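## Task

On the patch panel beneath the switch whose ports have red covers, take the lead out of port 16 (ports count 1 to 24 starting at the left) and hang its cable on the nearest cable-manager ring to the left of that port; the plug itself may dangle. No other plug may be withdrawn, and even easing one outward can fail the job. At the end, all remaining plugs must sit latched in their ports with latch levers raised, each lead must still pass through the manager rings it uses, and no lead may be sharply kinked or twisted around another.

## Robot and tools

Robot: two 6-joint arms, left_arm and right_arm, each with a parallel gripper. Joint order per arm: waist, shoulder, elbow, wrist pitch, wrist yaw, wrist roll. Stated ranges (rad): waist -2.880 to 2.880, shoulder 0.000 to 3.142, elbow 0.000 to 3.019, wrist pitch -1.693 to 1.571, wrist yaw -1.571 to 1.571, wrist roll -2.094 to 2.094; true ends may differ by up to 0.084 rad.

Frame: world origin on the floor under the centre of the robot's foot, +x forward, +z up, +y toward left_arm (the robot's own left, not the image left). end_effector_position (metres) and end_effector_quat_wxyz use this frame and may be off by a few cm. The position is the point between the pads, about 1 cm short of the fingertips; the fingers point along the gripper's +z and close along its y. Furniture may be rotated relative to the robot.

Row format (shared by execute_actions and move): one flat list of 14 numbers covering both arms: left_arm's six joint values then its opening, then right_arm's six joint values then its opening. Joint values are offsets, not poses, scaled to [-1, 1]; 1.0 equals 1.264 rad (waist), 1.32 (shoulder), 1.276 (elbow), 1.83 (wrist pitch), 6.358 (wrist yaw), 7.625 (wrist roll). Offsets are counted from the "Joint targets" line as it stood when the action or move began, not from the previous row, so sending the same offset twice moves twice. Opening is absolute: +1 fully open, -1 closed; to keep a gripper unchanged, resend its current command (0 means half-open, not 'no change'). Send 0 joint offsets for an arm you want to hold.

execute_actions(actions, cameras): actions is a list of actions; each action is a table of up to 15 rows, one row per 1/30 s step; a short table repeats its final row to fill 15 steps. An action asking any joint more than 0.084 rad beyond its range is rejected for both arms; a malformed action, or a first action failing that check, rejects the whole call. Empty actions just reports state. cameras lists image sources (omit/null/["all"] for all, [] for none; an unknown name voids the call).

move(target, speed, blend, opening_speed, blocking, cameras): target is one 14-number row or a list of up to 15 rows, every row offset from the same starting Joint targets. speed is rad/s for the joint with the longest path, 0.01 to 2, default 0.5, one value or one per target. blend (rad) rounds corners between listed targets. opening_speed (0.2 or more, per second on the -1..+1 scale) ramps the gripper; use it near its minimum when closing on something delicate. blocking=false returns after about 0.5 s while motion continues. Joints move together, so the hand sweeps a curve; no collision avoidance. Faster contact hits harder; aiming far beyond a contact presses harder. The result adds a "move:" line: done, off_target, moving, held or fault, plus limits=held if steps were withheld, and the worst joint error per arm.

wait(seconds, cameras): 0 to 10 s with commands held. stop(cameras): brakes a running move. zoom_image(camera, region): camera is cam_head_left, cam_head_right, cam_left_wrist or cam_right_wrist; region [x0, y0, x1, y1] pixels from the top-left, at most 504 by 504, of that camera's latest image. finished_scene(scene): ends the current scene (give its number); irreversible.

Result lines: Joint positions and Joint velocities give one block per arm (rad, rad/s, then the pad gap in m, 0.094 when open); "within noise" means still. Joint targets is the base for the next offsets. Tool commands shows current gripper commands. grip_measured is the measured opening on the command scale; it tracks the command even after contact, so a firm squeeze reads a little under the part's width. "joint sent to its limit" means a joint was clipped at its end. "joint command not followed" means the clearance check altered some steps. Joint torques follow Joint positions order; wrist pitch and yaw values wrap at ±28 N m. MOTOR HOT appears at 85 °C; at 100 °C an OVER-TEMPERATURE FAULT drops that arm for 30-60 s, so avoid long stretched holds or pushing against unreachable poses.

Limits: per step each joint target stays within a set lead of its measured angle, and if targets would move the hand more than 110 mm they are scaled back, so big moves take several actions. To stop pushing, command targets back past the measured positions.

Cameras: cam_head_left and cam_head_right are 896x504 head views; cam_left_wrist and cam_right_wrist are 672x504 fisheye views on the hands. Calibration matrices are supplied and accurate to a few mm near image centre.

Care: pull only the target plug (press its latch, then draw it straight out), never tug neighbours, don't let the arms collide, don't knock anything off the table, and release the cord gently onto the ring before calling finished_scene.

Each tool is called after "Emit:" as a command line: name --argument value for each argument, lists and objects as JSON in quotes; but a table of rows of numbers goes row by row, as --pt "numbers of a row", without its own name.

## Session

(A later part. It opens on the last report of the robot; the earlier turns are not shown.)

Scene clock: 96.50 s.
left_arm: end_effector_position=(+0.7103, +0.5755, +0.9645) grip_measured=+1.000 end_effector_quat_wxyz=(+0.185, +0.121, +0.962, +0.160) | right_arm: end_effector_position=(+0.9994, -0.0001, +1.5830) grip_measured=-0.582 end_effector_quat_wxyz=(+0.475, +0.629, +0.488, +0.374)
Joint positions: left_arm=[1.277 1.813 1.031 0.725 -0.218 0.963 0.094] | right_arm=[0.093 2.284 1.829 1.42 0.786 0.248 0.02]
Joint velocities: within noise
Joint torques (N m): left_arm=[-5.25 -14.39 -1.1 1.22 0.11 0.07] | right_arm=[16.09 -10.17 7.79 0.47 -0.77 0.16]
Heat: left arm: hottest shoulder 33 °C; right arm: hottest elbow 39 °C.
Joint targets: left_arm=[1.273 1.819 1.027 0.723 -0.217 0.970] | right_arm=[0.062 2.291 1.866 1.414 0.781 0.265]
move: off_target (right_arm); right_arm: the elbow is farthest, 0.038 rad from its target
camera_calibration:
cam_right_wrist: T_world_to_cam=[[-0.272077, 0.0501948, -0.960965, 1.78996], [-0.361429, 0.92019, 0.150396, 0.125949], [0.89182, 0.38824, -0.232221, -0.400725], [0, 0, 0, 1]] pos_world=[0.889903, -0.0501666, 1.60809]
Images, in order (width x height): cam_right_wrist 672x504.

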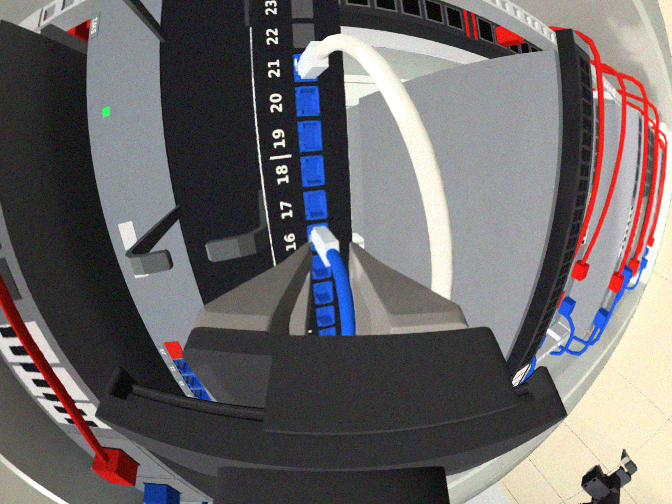

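Emit:
move --target '[0,0,0,0,0,0,1,0,0,0.0115,0,0,0,-0.5]' --speed 0.05 --opening_speed 0.5 --cameras '["cam_right_wrist"]'

Emit:
zoom_image --camera "cam_right_wrist" --region '[260, 200, 380, 300]'

Scene clock: 97.83 s.
left_arm: end_effector_position=(+0.7103, +0.5755, +0.9645) grip_measured=+1.000 end_effector_quat_wxyz=(+0.185, +0.121, +0.962, +0.160) | right_arm: end_effector_position=(+1.0024, -0.0021, +1.5854) grip_measured=-0.502 end_effector_quat_wxyz=(+0.476, +0.631, +0.484, +0.375)
Joint positions: left_arm=[1.277 1.813 1.031 0.725 -0.218 0.963 0.094] | right_arm=[0.093 2.284 1.84 1.419 0.784 0.249 0.023]
Joint velocities: within noise
Joint torques (N m): left_arm=[-5.19 -14.39 -1.1 1.22 0.11 0.07] | right_arm=[15.33 -9.99 8.2 0.59 -0.76 0.15]
Heat: left arm: hottest shoulder 33 °C; right arm: hottest elbow 39 °C.
Joint targets: left_arm=[1.273 1.819 1.027 0.723 -0.217 0.970] | right_arm=[0.062 2.291 1.881 1.414 0.781 0.265]
move: off_target (right_arm); right_arm: the elbow is farthest, 0.041 rad from its target
camera_calibration:
cam_right_wrist: T_world_to_cam=[[-0.268086, 0.0565304, -0.961735, 1.79036], [-0.355378, 0.922072, 0.153262, 0.117893], [0.895453, 0.382867, -0.227105, -0.413788], [0, 0, 0, 1]] pos_world=[0.892395, -0.0514897, 1.60981]
Images, in order (width x height): cam_right_wrist 672x504.

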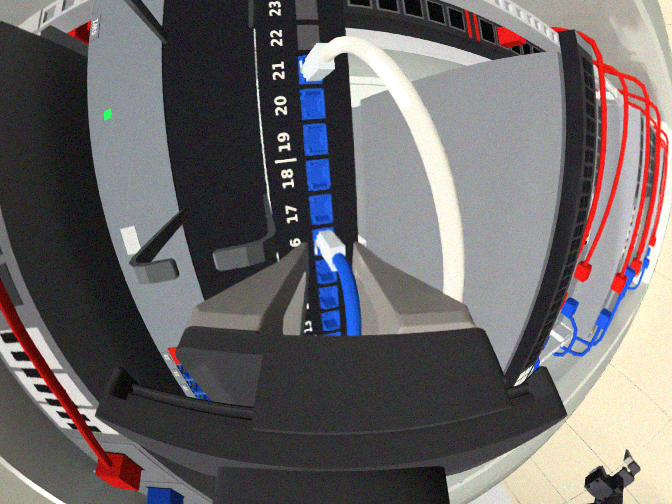

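Scaled by 4.200 from the camera's 672x504 image, which has a finer 960x720 frame.

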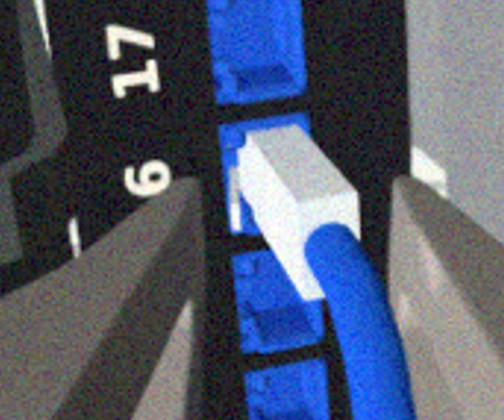

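Emit:
move --target '[0,0,0,0,0,0,1,0,0,0,0,0,0,-0.92]' --opening_speed 0.3 --cameras '["cam_right_wrist"]'

Emit:
zoom_image --camera "cam_right_wrist" --region '[260, 200, 380, 300]'

Scene clock: 99.73 s.
left_arm: end_effector_position=(+0.7103, +0.5755, +0.9645) grip_measured=+1.000 end_effector_quat_wxyz=(+0.185, +0.121, +0.962, +0.160) | right_arm: end_effector_position=(+1.0022, -0.0007, +1.5841) grip_measured=-0.812 end_effector_quat_wxyz=(+0.476, +0.631, +0.482, +0.378)
Joint positions: left_arm=[1.277 1.813 1.031 0.725 -0.218 0.963 0.094] | right_arm=[0.091 2.287 1.84 1.419 0.778 0.257 0.009]
Joint velocities: within noise
Joint torques (N m): left_arm=[-5.25 -14.45 -1.1 1.22 0.11 0.07] | right_arm=[16.21 -10.75 8.1 0.65 -0.51 0.08]
Heat: left arm: hottest shoulder 33 °C; right arm: hottest elbow 39 °C.
Joint targets: left_arm=[1.273 1.819 1.027 0.723 -0.217 0.970] | right_arm=[0.062 2.291 1.881 1.414 0.781 0.265]
move: off_target (right_arm); right_arm: the elbow is farthest, 0.041 rad from its target
camera_calibration:
cam_right_wrist: T_world_to_cam=[[-0.26177, 0.0600746, -0.963259, 1.78509], [-0.357074, 0.921212, 0.154489, 0.116493], [0.896647, 0.384395, -0.219694, -0.427452], [0, 0, 0, 1]] pos_world=[0.892151, -0.0502434, 1.6076]
Images, in order (width x height): cam_right_wrist 672x504.

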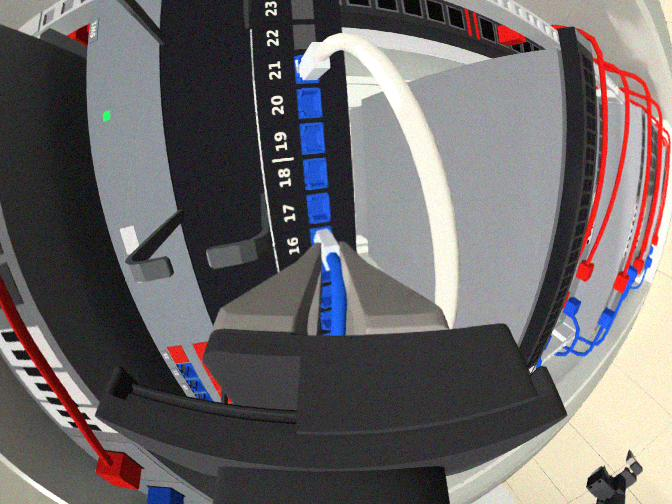

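Scaled by 4.200 from the camera's 672x504 image, which has a finer 960x720 frame.

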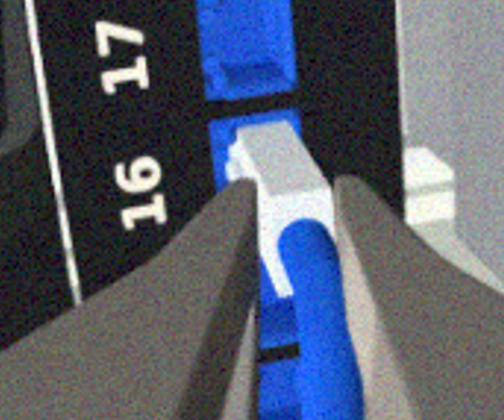

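Emit:
move --pt "0 0 0 0 0 0 1 0.0419 -0.002 -0.0282 0.004 0 -0.002 -0.92" --pt "0 0 0 0 0 0 1 0.0657 -0.025 -0.1277 0.0721 0.0019 -0.0059 -0.92" --speed 0.1 --cameras '["cam_right_wrist","cam_head_left"]'

Emit:
zoom_image --camera "cam_right_wrist" --region '[220, 150, 420, 330]'

Scene clock: 102.80 s.
left_arm: end_effector_position=(+0.7103, +0.5755, +0.9645) grip_measured=+1.000 end_effector_quat_wxyz=(+0.185, +0.121, +0.962, +0.160) | right_arm: end_effector_position=(+0.9958, +0.0009, +1.5832) grip_measured=-0.846 end_effector_quat_wxyz=(+0.487, +0.612, +0.490, +0.386)
Joint positions: left_arm=[1.277 1.813 1.031 0.725 -0.218 0.963 0.094] | right_arm=[0.088 2.273 1.794 1.429 0.738 0.246 0.007]
Joint velocities: within noise
Joint torques (N m): left_arm=[-5.25 -14.39 -1.1 1.22 0.11 0.07] | right_arm=[22.53 -11.52 -1.52 5.35 1.25 -0.27]
Heat: left arm: hottest shoulder 33 °C; right arm: hottest elbow 39 °C.
Joint targets: left_arm=[1.273 1.819 1.027 0.723 -0.217 0.970] | right_arm=[0.146 2.258 1.718 1.545 0.793 0.220]
move: off_target (right_arm); right_arm: the wrist pitch is farthest, 0.116 rad from its target
camera_calibration:
cam_right_wrist: T_world_to_cam=[[-0.236972, 0.024504, -0.971208, 1.77037], [-0.387401, 0.914381, 0.117595, 0.201506], [0.890935, 0.404113, -0.207189, -0.436562], [0, 0, 0, 1]] pos_world=[0.886539, -0.0512141, 1.60525]
Images, in order (width x height): cam_head_left 896x504, cam_right_wrist 672x504.

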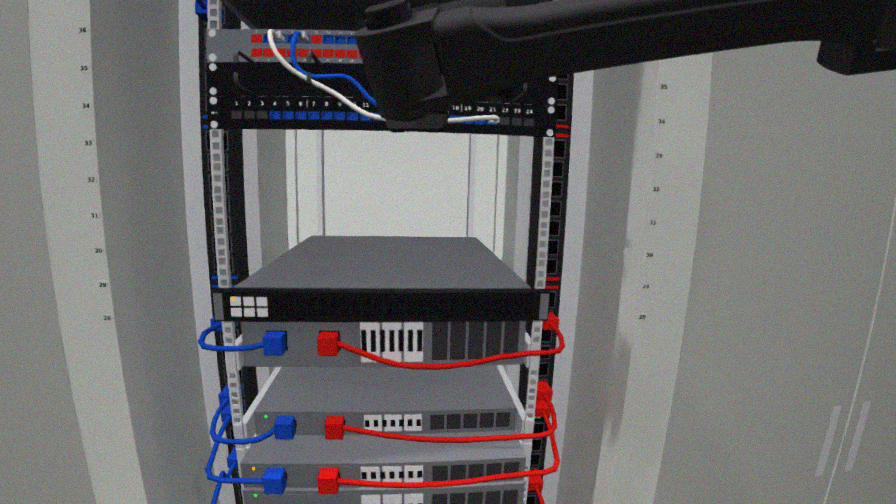

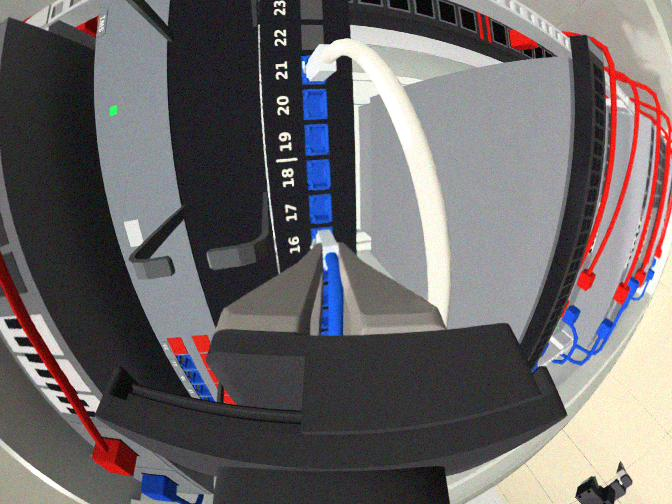

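Scaled by 2.520 from the camera's 672x504 image, which has a finer 960x720 frame.

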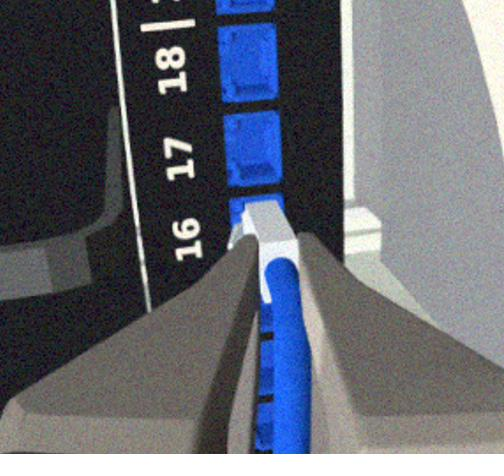

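Emit:
move --pt "0 0 0 0 0 0 1 -0.0324 0.0106 0.076 -0.0574 -0.0052 0.0026 -0.92" --pt "0 0 0 0 0 0 1 -0.0324 0.0106 0.076 -0.0574 -0.0052 0.0026 -0.5" --pt "0 0 0 0 0 0 1 -0.068 0.0242 0.1364 -0.0781 -0.002 0.0066 -0.5" --speed 0.1 --opening_speed 0.6 --cameras '["cam_right_wrist"]'

Emit:
zoom_image --camera "cam_right_wrist" --region '[220, 150, 420, 330]'

Scene clock: 106.73 s.
left_arm: end_effector_position=(+0.7103, +0.5755, +0.9645) grip_measured=+1.000 end_effector_quat_wxyz=(+0.185, +0.121, +0.962, +0.160) | right_arm: end_effector_position=(+1.0079, -0.0078, +1.5844) grip_measured=-0.502 end_effector_quat_wxyz=(+0.478, +0.634, +0.481, +0.372)
Joint positions: left_arm=[1.277 1.813 1.031 0.725 -0.218 0.963 0.094] | right_arm=[0.086 2.28 1.848 1.413 0.784 0.252 0.023]
Joint velocities: within noise
Joint torques (N m): left_arm=[-5.25 -14.39 -1.09 1.21 0.11 0.07] | right_arm=[16.62 -10.05 8.35 0.42 -0.76 0.2]
Heat: left arm: hottest shoulder 33 °C; right arm: hottest elbow 39 °C.
Joint targets: left_arm=[1.273 1.819 1.027 0.723 -0.217 0.970] | right_arm=[0.059 2.290 1.892 1.403 0.780 0.270]
move: off_target (right_arm); right_arm: the elbow is farthest, 0.044 rad from its target
camera_calibration:
cam_right_wrist: T_world_to_cam=[[-0.268149, 0.0597843, -0.961521, 1.79094], [-0.34667, 0.925224, 0.154207, 0.115023], [0.898841, 0.374681, -0.227373, -0.419869], [0, 0, 0, 1]] pos_world=[0.89751, -0.0561749, 1.60882]
Images, in order (width x height): cam_right_wrist 672x504.

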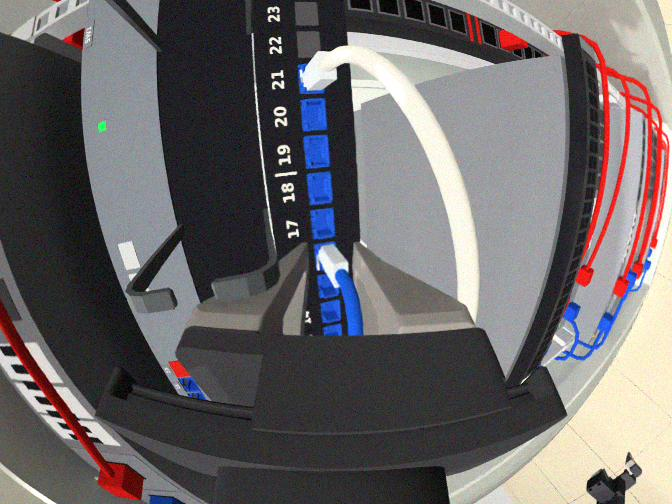

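Scaled by 2.520 from the camera's 672x504 image, which has a finer 960x720 frame.

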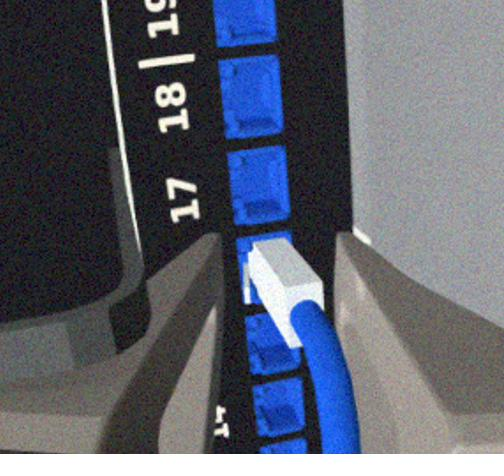

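Emit:
move --target '[0,0,0,0,0,0,1,0,0,0,0,0,0,-0.95]' --opening_speed 0.3 --cameras '["cam_right_wrist"]'

Emit:
zoom_image --camera "cam_right_wrist" --region '[260, 200, 380, 300]'

Scene clock: 109.00 s.
left_arm: end_effector_position=(+0.7103, +0.5755, +0.9645) grip_measured=+1.000 end_effector_quat_wxyz=(+0.185, +0.121, +0.962, +0.160) | right_arm: end_effector_position=(+1.0086, -0.0066, +1.5834) grip_measured=-0.798 end_effector_quat_wxyz=(+0.477, +0.634, +0.479, +0.375)
Joint positions: left_arm=[1.277 1.813 1.031 0.725 -0.218 0.963 0.094] | right_arm=[0.084 2.283 1.851 1.41 0.778 0.26 0.009]
Joint velocities: within noise
Joint torques (N m): left_arm=[-5.25 -14.45 -1.1 1.22 0.11 0.07] | right_arm=[15.74 -10.29 8.12 0.59 -0.53 0.11]
Heat: left arm: hottest shoulder 33 °C; right arm: hottest elbow 39 °C.
Joint targets: left_arm=[1.273 1.819 1.027 0.723 -0.217 0.970] | right_arm=[0.059 2.290 1.892 1.403 0.780 0.271]
move: off_target (right_arm); right_arm: the elbow is farthest, 0.041 rad from its target
camera_calibration:
cam_right_wrist: T_world_to_cam=[[-0.262863, 0.0636637, -0.96273, 1.78671], [-0.348177, 0.924326, 0.15619, 0.112634], [0.89982, 0.376257, -0.220805, -0.432567], [0, 0, 0, 1]] pos_world=[0.89811, -0.0551028, 1.60702]
Images, in order (width x height): cam_right_wrist 672x504.

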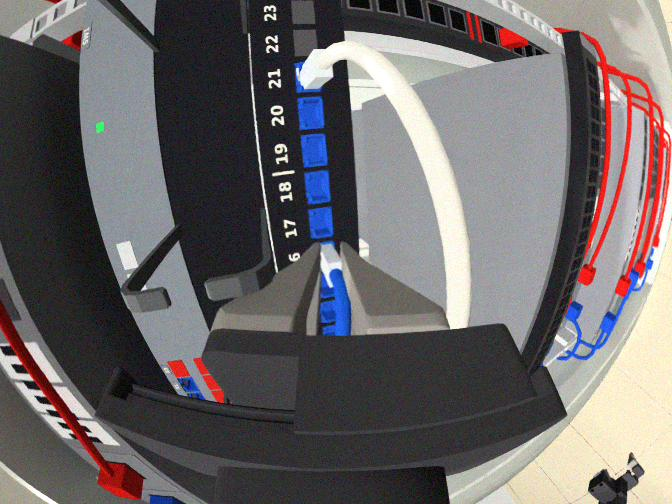

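Scaled by 4.200 from the camera's 672x504 image, which has a finer 960x720 frame.

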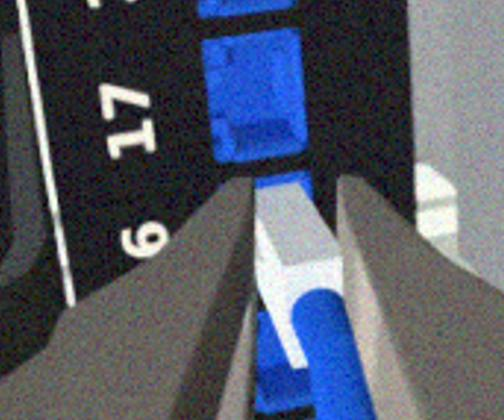

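Emit:
move --pt "0 0 0 0 0 0 1 0.0403 0 -0.029 0.0066 0 0 -0.95" --pt "0 0 0 0 0 0 1 0.0522 -0.0174 -0.0799 0.041 0.0009 -0.0043 -0.95" --speed 0.1 --cameras '["cam_right_wrist"]'

Emit:
zoom_image --camera "cam_right_wrist" --region '[260, 200, 380, 300]'

Scene clock: 110.87 s.
left_arm: end_effector_position=(+0.7103, +0.5755, +0.9645) grip_measured=+1.000 end_effector_quat_wxyz=(+0.185, +0.121, +0.962, +0.160) | right_arm: end_effector_position=(+1.0061, -0.0061, +1.5842) grip_measured=-0.810 end_effector_quat_wxyz=(+0.483, +0.626, +0.478, +0.382)
Joint positions: left_arm=[1.277 1.813 1.031 0.725 -0.218 0.963 0.094] | right_arm=[0.083 2.279 1.833 1.42 0.755 0.26 0.009]
Joint velocities: within noise
Joint torques (N m): left_arm=[-5.25 -14.45 -1.1 1.22 0.11 0.07] | right_arm=[21.25 -11.58 1.14 3.19 0.41 -0.22]
Heat: left arm: hottest shoulder 33 °C; right arm: hottest elbow 39 °C.
Joint targets: left_arm=[1.273 1.819 1.027 0.723 -0.217 0.970] | right_arm=[0.125 2.267 1.790 1.478 0.786 0.238]
move: off_target (right_arm); right_arm: the wrist pitch is farthest, 0.059 rad from its target
camera_calibration:
cam_right_wrist: T_world_to_cam=[[-0.244073, 0.0550199, -0.968195, 1.7765], [-0.358815, 0.92241, 0.142872, 0.142949], [0.900933, 0.382274, -0.205393, -0.455794], [0, 0, 0, 1]] pos_world=[0.895527, -0.0553627, 1.60596]
Images, in order (width x height): cam_right_wrist 672x504.

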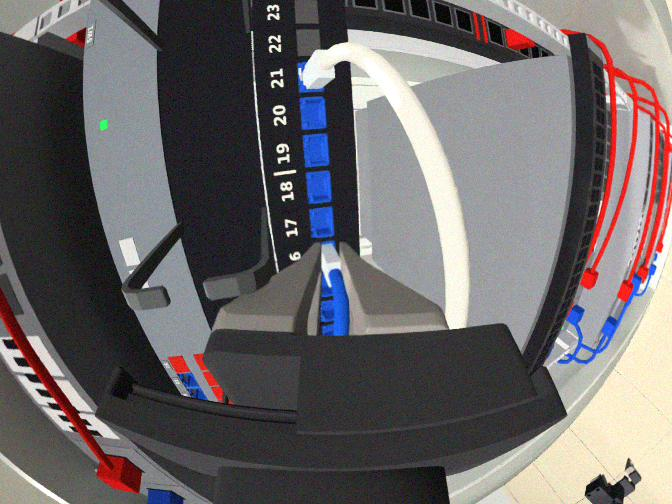

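Scaled by 4.200 from the camera's 672x504 image, which has a finer 960x720 frame.

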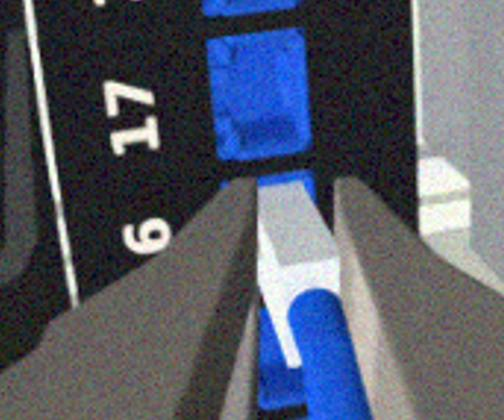

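Emit:
move --target '[0,0,0,0,0,0,1,0.0103,-0.0068,-0.047,0.0322,0.0009,-0.0021,-0.95]' --speed 0.1 --cameras '["cam_right_wrist"]'

Emit:
zoom_image --camera "cam_right_wrist" --region '[260, 200, 380, 300]'

Scene clock: 111.93 s.
left_arm: end_effector_position=(+0.7103, +0.5755, +0.9645) grip_measured=+1.000 end_effector_quat_wxyz=(+0.185, +0.121, +0.962, +0.160) | right_arm: end_effector_position=(+1.0029, -0.0042, +1.5826) grip_measured=-0.817 end_effector_quat_wxyz=(+0.488, +0.615, +0.486, +0.385)
Joint positions: left_arm=[1.277 1.813 1.031 0.725 -0.218 0.963 0.094] | right_arm=[0.081 2.272 1.809 1.42 0.737 0.251 0.009]
Joint velocities: within noise
Joint torques (N m): left_arm=[-5.25 -14.39 -1.1 1.22 0.11 0.07] | right_arm=[22.65 -11.69 -1.84 5.53 1.31 -0.28]
Heat: left arm: hottest shoulder 33 °C; right arm: hottest elbow 39 °C.
Joint targets: left_arm=[1.273 1.819 1.027 0.723 -0.217 0.970] | right_arm=[0.138 2.258 1.730 1.537 0.792 0.222]
move: off_target (right_arm); right_arm: the wrist pitch is farthest, 0.117 rad from its target
camera_calibration:
cam_right_wrist: T_world_to_cam=[[-0.236068, 0.0303382, -0.971263, 1.77079], [-0.378073, 0.917892, 0.120563, 0.194964], [0.895172, 0.395669, -0.205215, -0.448414], [0, 0, 0, 1]] pos_world=[0.893145, -0.0552547, 1.60437]
Images, in order (width x height): cam_right_wrist 672x504.

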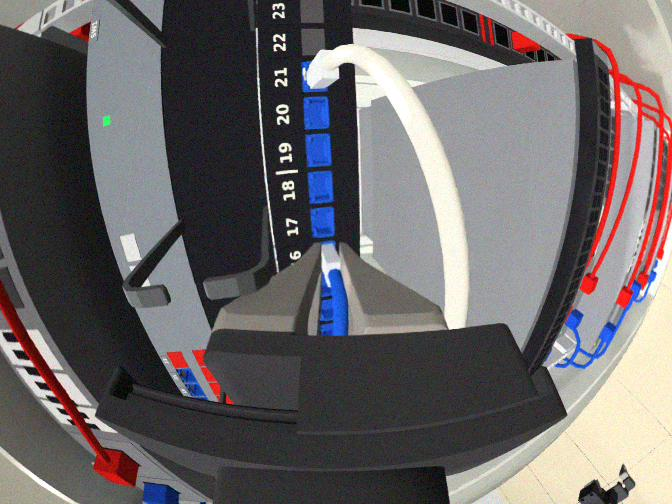

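Scaled by 4.200 from the camera's 672x504 image, which has a finer 960x720 frame.

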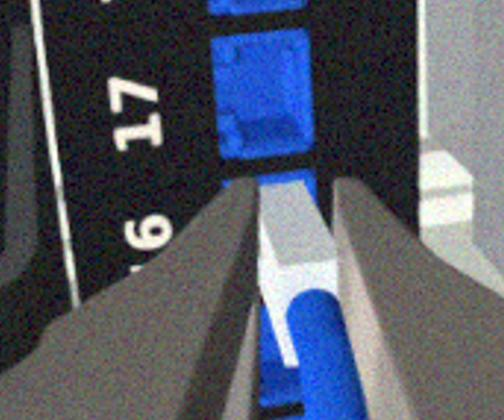

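Emit:
move --pt "0 0 0 0 0 0 1 -0.0625 0.0242 0.127 -0.0732 -0.0019 0.0064 -0.95" --pt "0 0 0 0 0 0 1 -0.0625 0.0242 0.127 -0.0732 -0.0019 0.0064 -0.55" --pt "0 0 0 0 0 0 1 -0.091 0.0462 0.0784 -0.0164 -0.0348 0.003 -0.55" --speed 0.12 --opening_speed 0.6 --cameras '["cam_right_wrist"]'

Emit:
zoom_image --camera "cam_right_wrist" --region '[220, 150, 420, 330]'

Scene clock: 118.93 s.
left_arm: end_effector_position=(+0.7103, +0.5755, +0.9645) grip_measured=+1.000 end_effector_quat_wxyz=(+0.185, +0.121, +0.962, +0.160) | right_arm: end_effector_position=(+1.0077, -0.0060, +1.5884) grip_measured=-0.552 end_effector_quat_wxyz=(+0.535, +0.585, +0.439, +0.423)
Joint positions: left_arm=[1.277 1.813 1.031 0.725 -0.218 0.963 0.094] | right_arm=[0.055 2.306 1.832 1.493 0.573 0.26 0.021]
Joint velocities: within noise
Joint torques (N m): left_arm=[-5.25 -14.39 -1.1 1.22 0.11 0.07] | right_arm=[15.5 -9.93 4.48 1.4 -0.73 -0.19]
Heat: left arm: hottest shoulder 34 °C; right arm: hottest elbow 39 °C.
Joint targets: left_arm=[1.273 1.819 1.027 0.723 -0.217 0.970] | right_arm=[0.024 2.319 1.830 1.507 0.570 0.245]
move: done; target 2's new numbers were sent with right_arm's elbow 0.052 rad from that target
camera_calibration:
cam_right_wrist: T_world_to_cam=[[-0.0758804, 0.0214722, -0.996886, 1.65687], [-0.365415, 0.929615, 0.0478377, 0.30056], [0.927747, 0.367907, -0.0626932, -0.710198], [0, 0, 0, 1]] pos_world=[0.894437, -0.0536947, 1.59281]
Images, in order (width x height): cam_right_wrist 672x504.

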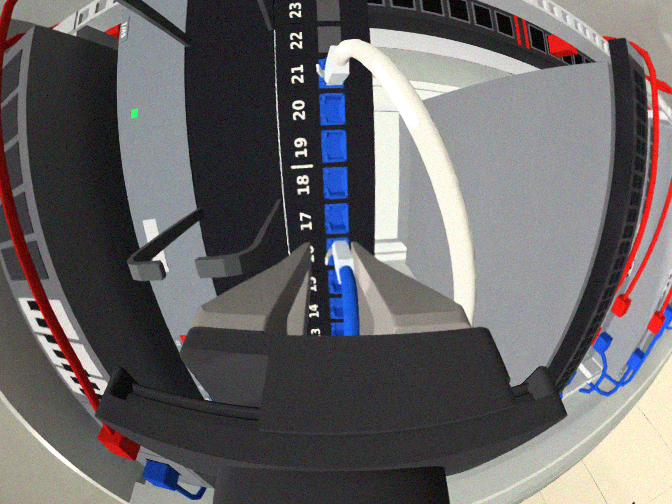

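Scaled by 2.520 from the camera's 672x504 image, which has a finer 960x720 frame.

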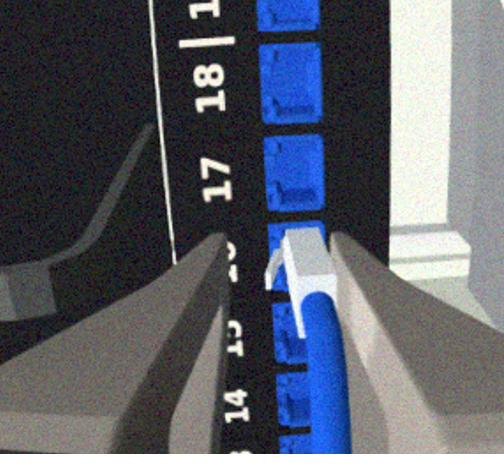

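Emit:
move --pt "0 0 0 0 0 0 1 -0.004 0 0 0 0 0 -0.55" --pt "0 0 0 0 0 0 1 -0.004 0 0 0 0 0 -0.95" --speed 0.12 --opening_speed 0.3 --cameras '["cam_right_wrist"]'

Emit:
zoom_image --camera "cam_right_wrist" --region '[260, 200, 380, 300]'

Scene clock: 121.47 s.
left_arm: end_effector_position=(+0.7103, +0.5755, +0.9645) grip_measured=+1.000 end_effector_quat_wxyz=(+0.185, +0.121, +0.962, +0.160) | right_arm: end_effector_position=(+1.0077, -0.0063, +1.5834) grip_measured=-0.857 end_effector_quat_wxyz=(+0.537, +0.584, +0.440, +0.421)
Joint positions: left_arm=[1.277 1.813 1.031 0.725 -0.218 0.963 0.094] | right_arm=[0.049 2.309 1.829 1.498 0.568 0.259 0.007]
Joint velocities: within noise
Joint torques (N m): left_arm=[-5.25 -14.39 -1.09 1.22 0.11 0.07] | right_arm=[15.56 -10.11 4.63 1.24 -0.56 -0.16]
Heat: left arm: hottest shoulder 34 °C; right arm: hottest elbow 39 °C.
Joint targets: left_arm=[1.273 1.819 1.027 0.723 -0.217 0.970] | right_arm=[0.018 2.319 1.830 1.506 0.570 0.244]
move: done; target 2's new numbers were sent with right_arm's waist 0.036 rad from that target
camera_calibration:
cam_right_wrist: T_world_to_cam=[[-0.0758415, 0.0150623, -0.997006, 1.65194], [-0.363964, 0.930477, 0.0417437, 0.309261], [0.92832, 0.36604, -0.0650867, -0.707186], [0, 0, 0, 1]] pos_world=[0.89434, -0.0537834, 1.58806]
Images, in order (width x height): cam_right_wrist 672x504.

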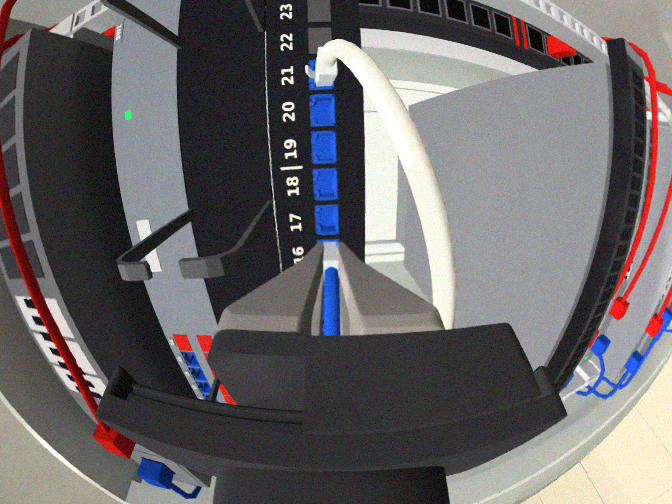

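Scaled by 4.200 from the camera's 672x504 image, which has a finer 960x720 frame.

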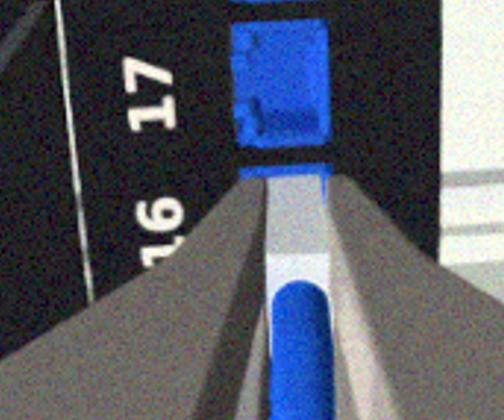

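Emit:
move --pt "0 0 0 0 0 0 1 0.034 0 -0.001 0.002 0 0 -0.95" --pt "0 0 0 0 0 0 1 0.0562 -0.0182 -0.0502 0.0311 0.0009 -0.0005 -0.95" --speed 0.1 --cameras '["cam_right_wrist"]'

Emit:
zoom_image --camera "cam_right_wrist" --region '[260, 200, 380, 300]'

Scene clock: 123.47 s.
left_arm: end_effector_position=(+0.7103, +0.5755, +0.9645) grip_measured=+1.000 end_effector_quat_wxyz=(+0.185, +0.121, +0.962, +0.160) | right_arm: end_effector_position=(+1.0059, -0.0055, +1.5838) grip_measured=-0.859 end_effector_quat_wxyz=(+0.538, +0.578, +0.444, +0.424)
Joint positions: left_arm=[1.277 1.813 1.031 0.725 -0.218 0.963 0.094] | right_arm=[0.049 2.302 1.813 1.494 0.559 0.257 0.007]
Joint velocities: within noise
Joint torques (N m): left_arm=[-5.25 -14.39 -1.09 1.22 0.11 0.07] | right_arm=[21.42 -11.28 0.66 3.56 -0.04 -0.2]
Heat: left arm: hottest shoulder 34 °C; right arm: hottest elbow 39 °C.
Joint targets: left_arm=[1.273 1.819 1.027 0.723 -0.217 0.970] | right_arm=[0.090 2.295 1.766 1.564 0.576 0.241]
move: off_target (right_arm); right_arm: the wrist pitch is farthest, 0.069 rad from its target
camera_calibration:
cam_right_wrist: T_world_to_cam=[[-0.0714635, 0.00489682, -0.997431, 1.64845], [-0.376347, 0.925943, 0.0315102, 0.336463], [0.923718, 0.377632, -0.0643282, -0.7023], [0, 0, 0, 1]] pos_world=[0.893159, -0.0544061, 1.58844]
Images, in order (width x height): cam_right_wrist 672x504.

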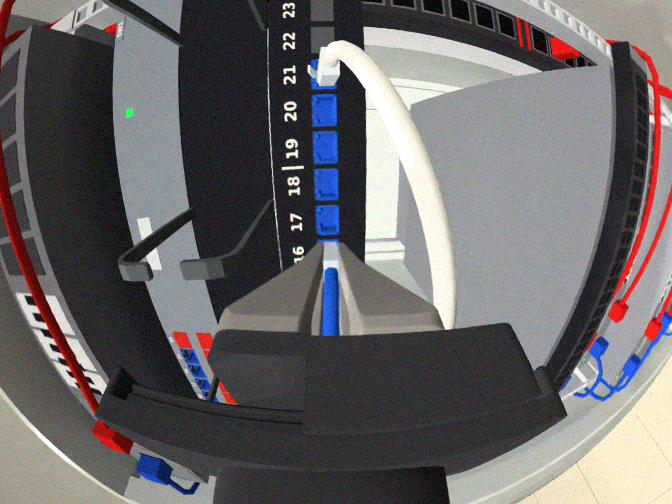

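Scaled by 4.200 from the camera's 672x504 image, which has a finer 960x720 frame.

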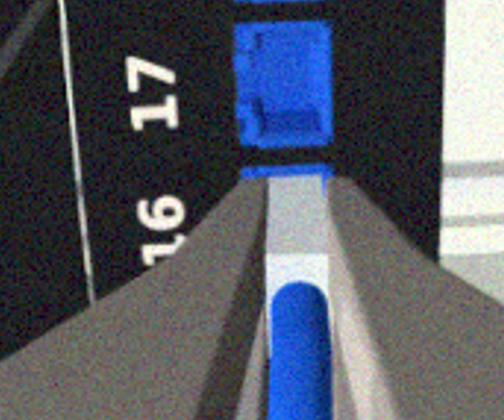

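Emit:
move --target '[0,0,0,0,0,0,1,0.0097,-0.01,-0.049,0.0031,0.001,-0.0013,-0.95]' --speed 0.1 --cameras '["cam_right_wrist"]'

Emit:
zoom_image --camera "cam_right_wrist" --region '[260, 200, 380, 300]'

Scene clock: 124.90 s.
left_arm: end_effector_position=(+0.7103, +0.5755, +0.9645) grip_measured=+1.000 end_effector_quat_wxyz=(+0.185, +0.121, +0.962, +0.160) | right_arm: end_effector_position=(+1.0032, -0.0033, +1.5822) grip_measured=-0.860 end_effector_quat_wxyz=(+0.534, +0.568, +0.459, +0.426)
Joint positions: left_arm=[1.277 1.813 1.031 0.725 -0.218 0.963 0.094] | right_arm=[0.049 2.284 1.781 1.473 0.556 0.257 0.007]
Joint velocities: within noise
Joint torques (N m): left_arm=[-5.25 -14.39 -1.1 1.22 0.11 0.07] | right_arm=[22.24 -11.28 -1.76 4.79 0.28 -0.28]
Heat: left arm: hottest shoulder 34 °C; right arm: hottest elbow 39 °C.
Joint targets: left_arm=[1.273 1.819 1.027 0.723 -0.217 0.970] | right_arm=[0.102 2.282 1.704 1.569 0.583 0.231]
move: off_target (right_arm); right_arm: the wrist pitch is farthest, 0.097 rad from its target
camera_calibration:
cam_right_wrist: T_world_to_cam=[[-0.0798936, -0.0132398, -0.996715, 1.65391], [-0.405021, 0.914081, 0.0203231, 0.379854], [0.91081, 0.405315, -0.0783917, -0.665468], [0, 0, 0, 1]] pos_world=[0.892101, -0.0555959, 1.58859]
Images, in order (width x height): cam_right_wrist 672x504.

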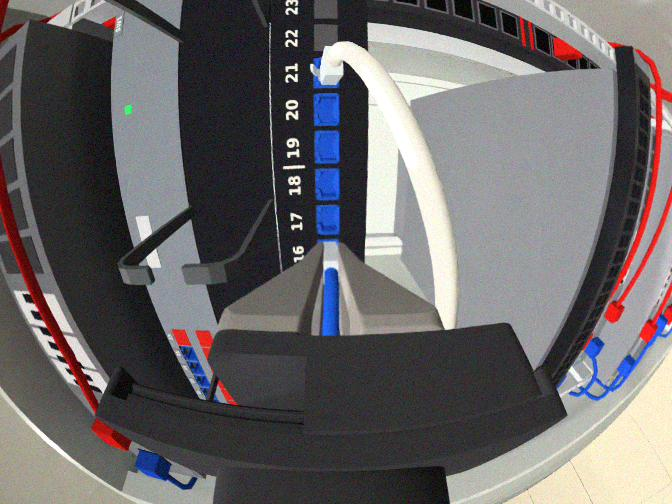

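Scaled by 4.200 from the camera's 672x504 image, which has a finer 960x720 frame.

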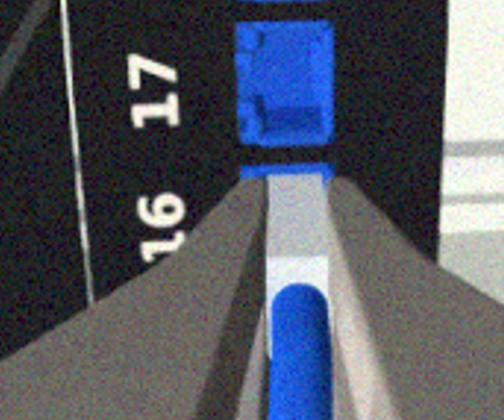

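Emit:
zoom_image --camera "cam_right_wrist" --region '[290, 30, 370, 100]'

Emit:
zoom_image --camera "cam_right_wrist" --region '[300, 220, 360, 280]'

Scaled by 6.300 from the camera's 672x504 image, which has a finer 960x720 frame.

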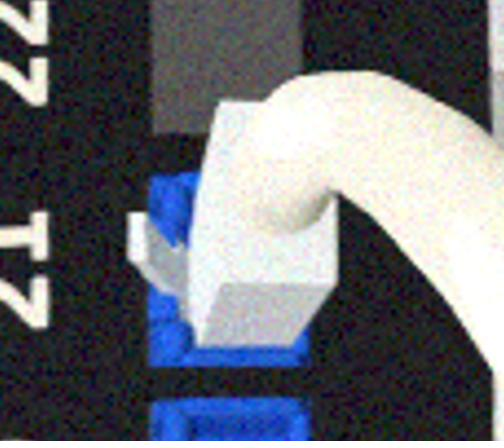

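Scaled by 8.400 from the camera's 672x504 image, which has a finer 960x720 frame.

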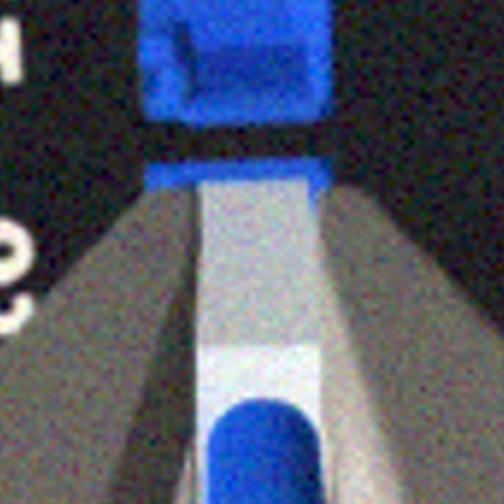

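Emit:
move --target '[0,0,0,0,0,0,1,0.0158,0.038,-0.0078,0,0.0016,0,-0.98]' --speed 0.05 --cameras '["cam_right_wrist"]'

Emit:
zoom_image --camera "cam_right_wrist" --region '[260, 200, 380, 300]'

Scene clock: 129.67 s.
left_arm: end_effector_position=(+0.7103, +0.5755, +0.9645) grip_measured=+1.000 end_effector_quat_wxyz=(+0.185, +0.121, +0.962, +0.160) | right_arm: end_effector_position=(+1.0029, -0.0028, +1.5818) grip_measured=-0.860 end_effector_quat_wxyz=(+0.534, +0.568, +0.460, +0.426)
Joint positions: left_arm=[1.277 1.813 1.031 0.725 -0.218 0.963 0.094] | right_arm=[0.049 2.284 1.78 1.473 0.556 0.257 0.007]
Joint velocities: within noise
Joint torques (N m): left_arm=[-5.25 -14.45 -1.1 1.22 0.11 0.07] | right_arm=[23.77 -7.41 -2.48 4.71 0.62 -0.24]
Heat: left arm: hottest shoulder 34 °C; right arm: hottest elbow 38 °C.
Joint targets: left_arm=[1.273 1.819 1.027 0.723 -0.217 0.970] | right_arm=[0.122 2.332 1.694 1.569 0.592 0.231]
move: off_target (right_arm); right_arm: the wrist pitch is farthest, 0.096 rad from its target
camera_calibration:
cam_right_wrist: T_world_to_cam=[[-0.08072, -0.0138915, -0.99664, 1.65418], [-0.406104, 0.913605, 0.0201571, 0.380615], [0.910255, 0.406367, -0.0793875, -0.663265], [0, 0, 0, 1]] pos_world=[0.891835, -0.0552237, 1.5883]
Images, in order (width x height): cam_right_wrist 672x504.

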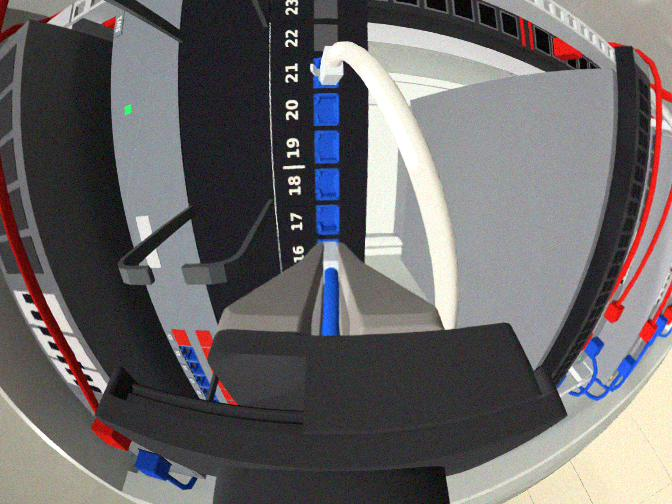

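Scaled by 4.200 from the camera's 672x504 image, which has a finer 960x720 frame.

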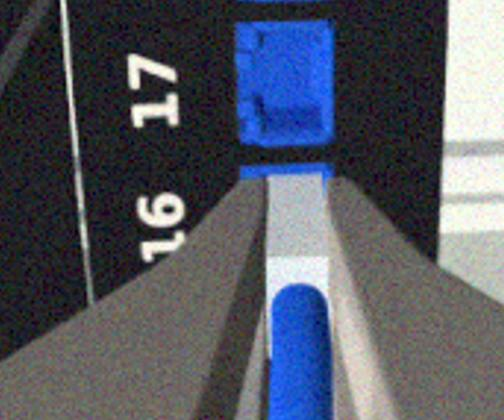

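Emit:
move --target '[0,0,0,0,0,0,1,0.0316,0.045,-0.039,0,0.0016,0,-0.98]' --speed 0.05 --cameras '["cam_right_wrist"]'

Emit:
zoom_image --camera "cam_right_wrist" --region '[260, 200, 380, 300]'

Scene clock: 132.00 s.
left_arm: end_effector_position=(+0.7103, +0.5755, +0.9645) grip_measured=+1.000 end_effector_quat_wxyz=(+0.185, +0.121, +0.962, +0.160) | right_arm: end_effector_position=(+1.0025, -0.0019, +1.5813) grip_measured=-0.860 end_effector_quat_wxyz=(+0.533, +0.568, +0.460, +0.426)
Joint positions: left_arm=[1.277 1.813 1.031 0.725 -0.218 0.963 0.094] | right_arm=[0.049 2.286 1.78 1.472 0.557 0.257 0.007]
Joint velocities: within noise
Joint torques (N m): left_arm=[-5.19 -14.45 -1.1 1.21 0.11 0.07] | right_arm=[24.59 -5.01 -3.36 3.7 0.48 -0.18]
Heat: left arm: hottest shoulder 34 °C; right arm: hottest waist 38 °C.
Joint targets: left_arm=[1.273 1.819 1.027 0.723 -0.217 0.970] | right_arm=[0.129 2.361 1.683 1.541 0.589 0.238]
move: off_target (right_arm); right_arm: the elbow is farthest, 0.136 rad from its target
camera_calibration:
cam_right_wrist: T_world_to_cam=[[-0.0816614, -0.0147283, -0.996551, 1.65442], [-0.407481, 0.912997, 0.0198973, 0.3815], [0.909555, 0.407701, -0.0805581, -0.660791], [0, 0, 0, 1]] pos_world=[0.891582, -0.0545365, 1.5879]
Images, in order (width x height): cam_right_wrist 672x504.

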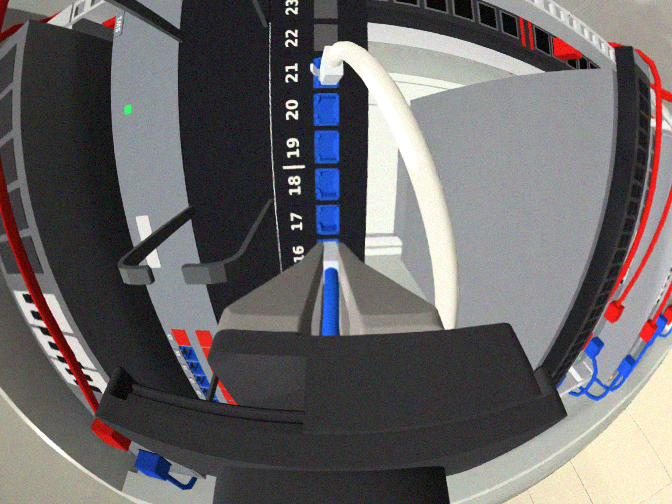

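Scaled by 4.200 from the camera's 672x504 image, which has a finer 960x720 frame.

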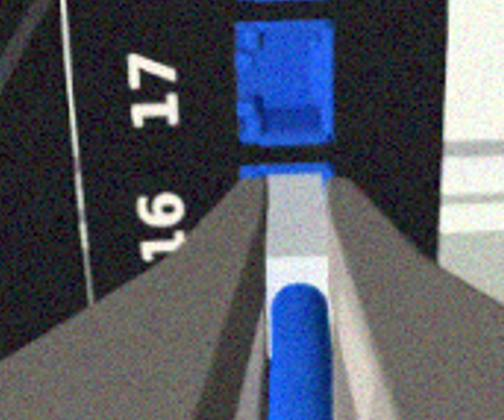

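Emit:
move --pt "0 0 0 0 0 0 1 -0.0878 -0.0318 0.1152 -0.0191 -0.003 0.0008 -0.98" --pt "0 0 0 0 0 0 1 -0.0878 -0.0318 0.1152 -0.0191 -0.003 0.0008 -0.65" --speed 0.2 --opening_speed 0.6 --cameras '["cam_right_wrist"]'

Emit:
zoom_image --camera "cam_right_wrist" --region '[290, 210, 380, 290]'

Scene clock: 136.20 s.
left_arm: end_effector_position=(+0.7103, +0.5755, +0.9645) grip_measured=+1.000 end_effector_quat_wxyz=(+0.185, +0.121, +0.962, +0.160) | right_arm: end_effector_position=(+1.0068, -0.0084, +1.5830) grip_measured=-0.652 end_effector_quat_wxyz=(+0.538, +0.581, +0.443, +0.421)
Joint positions: left_arm=[1.277 1.813 1.031 0.725 -0.218 0.963 0.094] | right_arm=[0.047 2.299 1.813 1.497 0.565 0.257 0.016]
Joint velocities: within noise
Joint torques (N m): left_arm=[-5.25 -14.45 -1.09 1.21 0.11 0.07] | right_arm=[15.44 -9.47 5.97 1.22 -0.42 -0.13]
Heat: left arm: hottest shoulder 34 °C; right arm: hottest waist 38 °C.
Joint targets: left_arm=[1.273 1.819 1.027 0.723 -0.217 0.970] | right_arm=[0.018 2.319 1.830 1.506 0.570 0.245]
move: done
camera_calibration:
cam_right_wrist: T_world_to_cam=[[-0.0760924, 0.00755751, -0.997072, 1.65177], [-0.369966, 0.928375, 0.0352711, 0.327135], [0.925924, 0.371567, -0.0678463, -0.698757], [0, 0, 0, 1]] pos_world=[0.893712, -0.056552, 1.58799]
Images, in order (width x height): cam_right_wrist 672x504.

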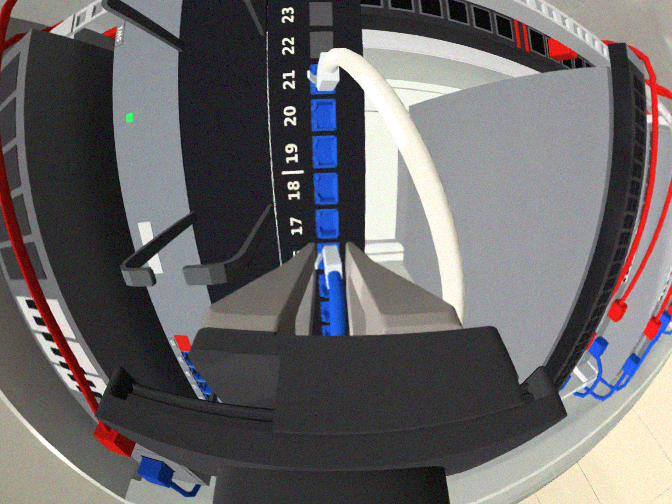

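Scaled by 5.600 from the camera's 672x504 image, which has a finer 960x720 frame.

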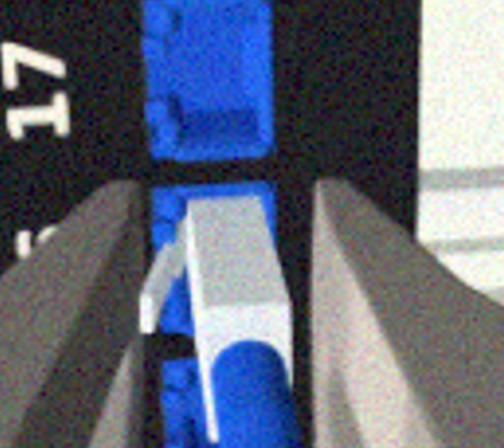

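Emit:
move --target '[0,0,0,0,0,0,1,0,0,0,0,0,0,-0.76]' --opening_speed 0.4 --cameras '["cam_right_wrist"]'

Emit:
zoom_image --camera "cam_right_wrist" --region '[290, 210, 380, 290]'

Emit:
move --target '[0,0,0,0,0,0,1,0,0,0,0,0,0,-0.98]' --opening_speed 0.4 --cameras '["cam_right_wrist"]'

Emit:
zoom_image --camera "cam_right_wrist" --region '[290, 210, 380, 290]'

Scene clock: 138.07 s.
left_arm: end_effector_position=(+0.7103, +0.5755, +0.9645) grip_measured=+1.000 end_effector_quat_wxyz=(+0.185, +0.121, +0.962, +0.160) | right_arm: end_effector_position=(+1.0067, -0.0087, +1.5830) grip_measured=-0.758 end_effector_quat_wxyz=(+0.538, +0.581, +0.443, +0.421)
Joint positions: left_arm=[1.277 1.813 1.031 0.725 -0.218 0.963 0.094] | right_arm=[0.047 2.299 1.813 1.498 0.565 0.257 0.011]
Joint velocities: within noise
Joint torques (N m): left_arm=[-5.25 -14.39 -1.1 1.22 0.11 0.07] | right_arm=[16.03 -9.47 6.09 1.2 -0.46 -0.15]
Heat: left arm: hottest shoulder 34 °C; right arm: hottest waist 38 °C.
Joint targets: left_arm=[1.273 1.819 1.027 0.723 -0.217 0.970] | right_arm=[0.018 2.319 1.830 1.506 0.570 0.245]
move: done
camera_calibration:
cam_right_wrist: T_world_to_cam=[[-0.0759553, 0.0083772, -0.997076, 1.65166], [-0.368676, 0.928865, 0.0358891, 0.325136], [0.92645, 0.370324, -0.0674637, -0.699701], [0, 0, 0, 1]] pos_world=[0.89356, -0.0567275, 1.58795]
Images, in order (width x height): cam_right_wrist 672x504.

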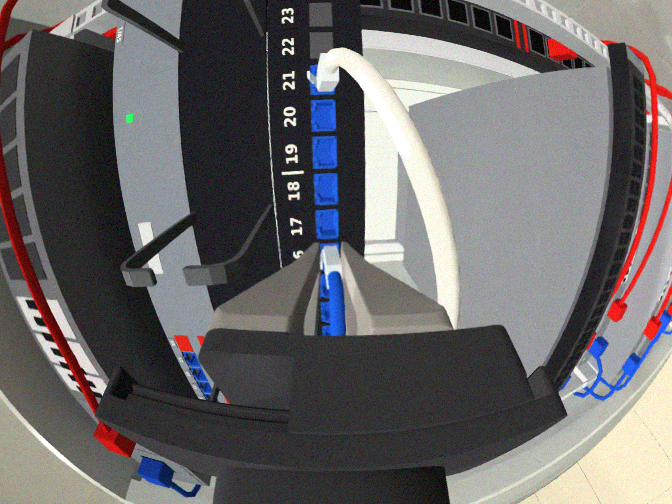

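Scaled by 5.600 from the camera's 672x504 image, which has a finer 960x720 frame.

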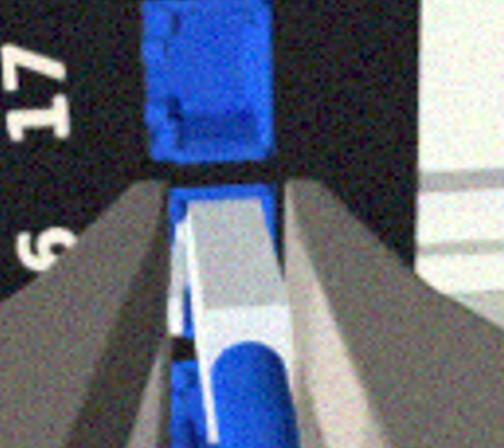

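Scene clock: 138.83 s.
left_arm: end_effector_position=(+0.7103, +0.5755, +0.9645) grip_measured=+1.000 end_effector_quat_wxyz=(+0.185, +0.121, +0.962, +0.160) | right_arm: end_effector_position=(+1.0065, -0.0087, +1.5831) grip_measured=-0.858 end_effector_quat_wxyz=(+0.538, +0.581, +0.442, +0.421)
Joint positions: left_arm=[1.277 1.813 1.031 0.725 -0.218 0.963 0.094] | right_arm=[0.047 2.299 1.813 1.5 0.564 0.257 0.007]
Joint velocities: within noise
Joint torques (N m): left_arm=[-5.25 -14.45 -1.1 1.22 0.11 0.07] | right_arm=[16.03 -9.29 5.9 1.16 -0.43 -0.11]
Heat: left arm: hottest shoulder 34 °C; right arm: hottest waist 38 °C.
Joint targets: left_arm=[1.273 1.819 1.027 0.723 -0.217 0.970] | right_arm=[0.018 2.319 1.830 1.506 0.570 0.245]
move: done
camera_calibration:
cam_right_wrist: T_world_to_cam=[[-0.0742759, 0.0083613, -0.997203, 1.65032], [-0.368471, 0.928971, 0.0352345, 0.325854], [0.926667, 0.370058, -0.0659193, -0.702244], [0, 0, 0, 1]] pos_world=[0.893394, -0.056637, 1.58793]
Images, in order (width x height): cam_right_wrist 672x504.

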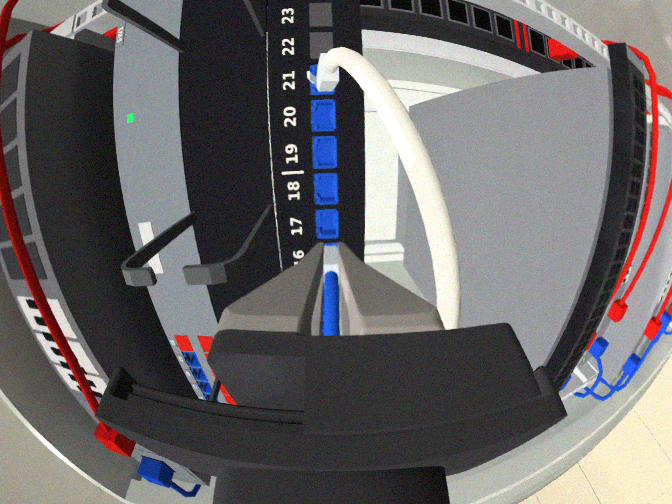

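Scaled by 5.600 from the camera's 672x504 image, which has a finer 960x720 frame.

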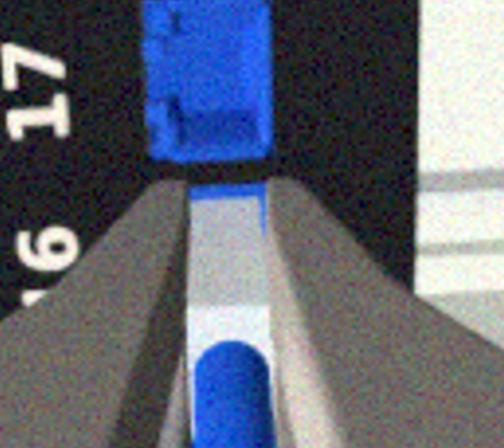

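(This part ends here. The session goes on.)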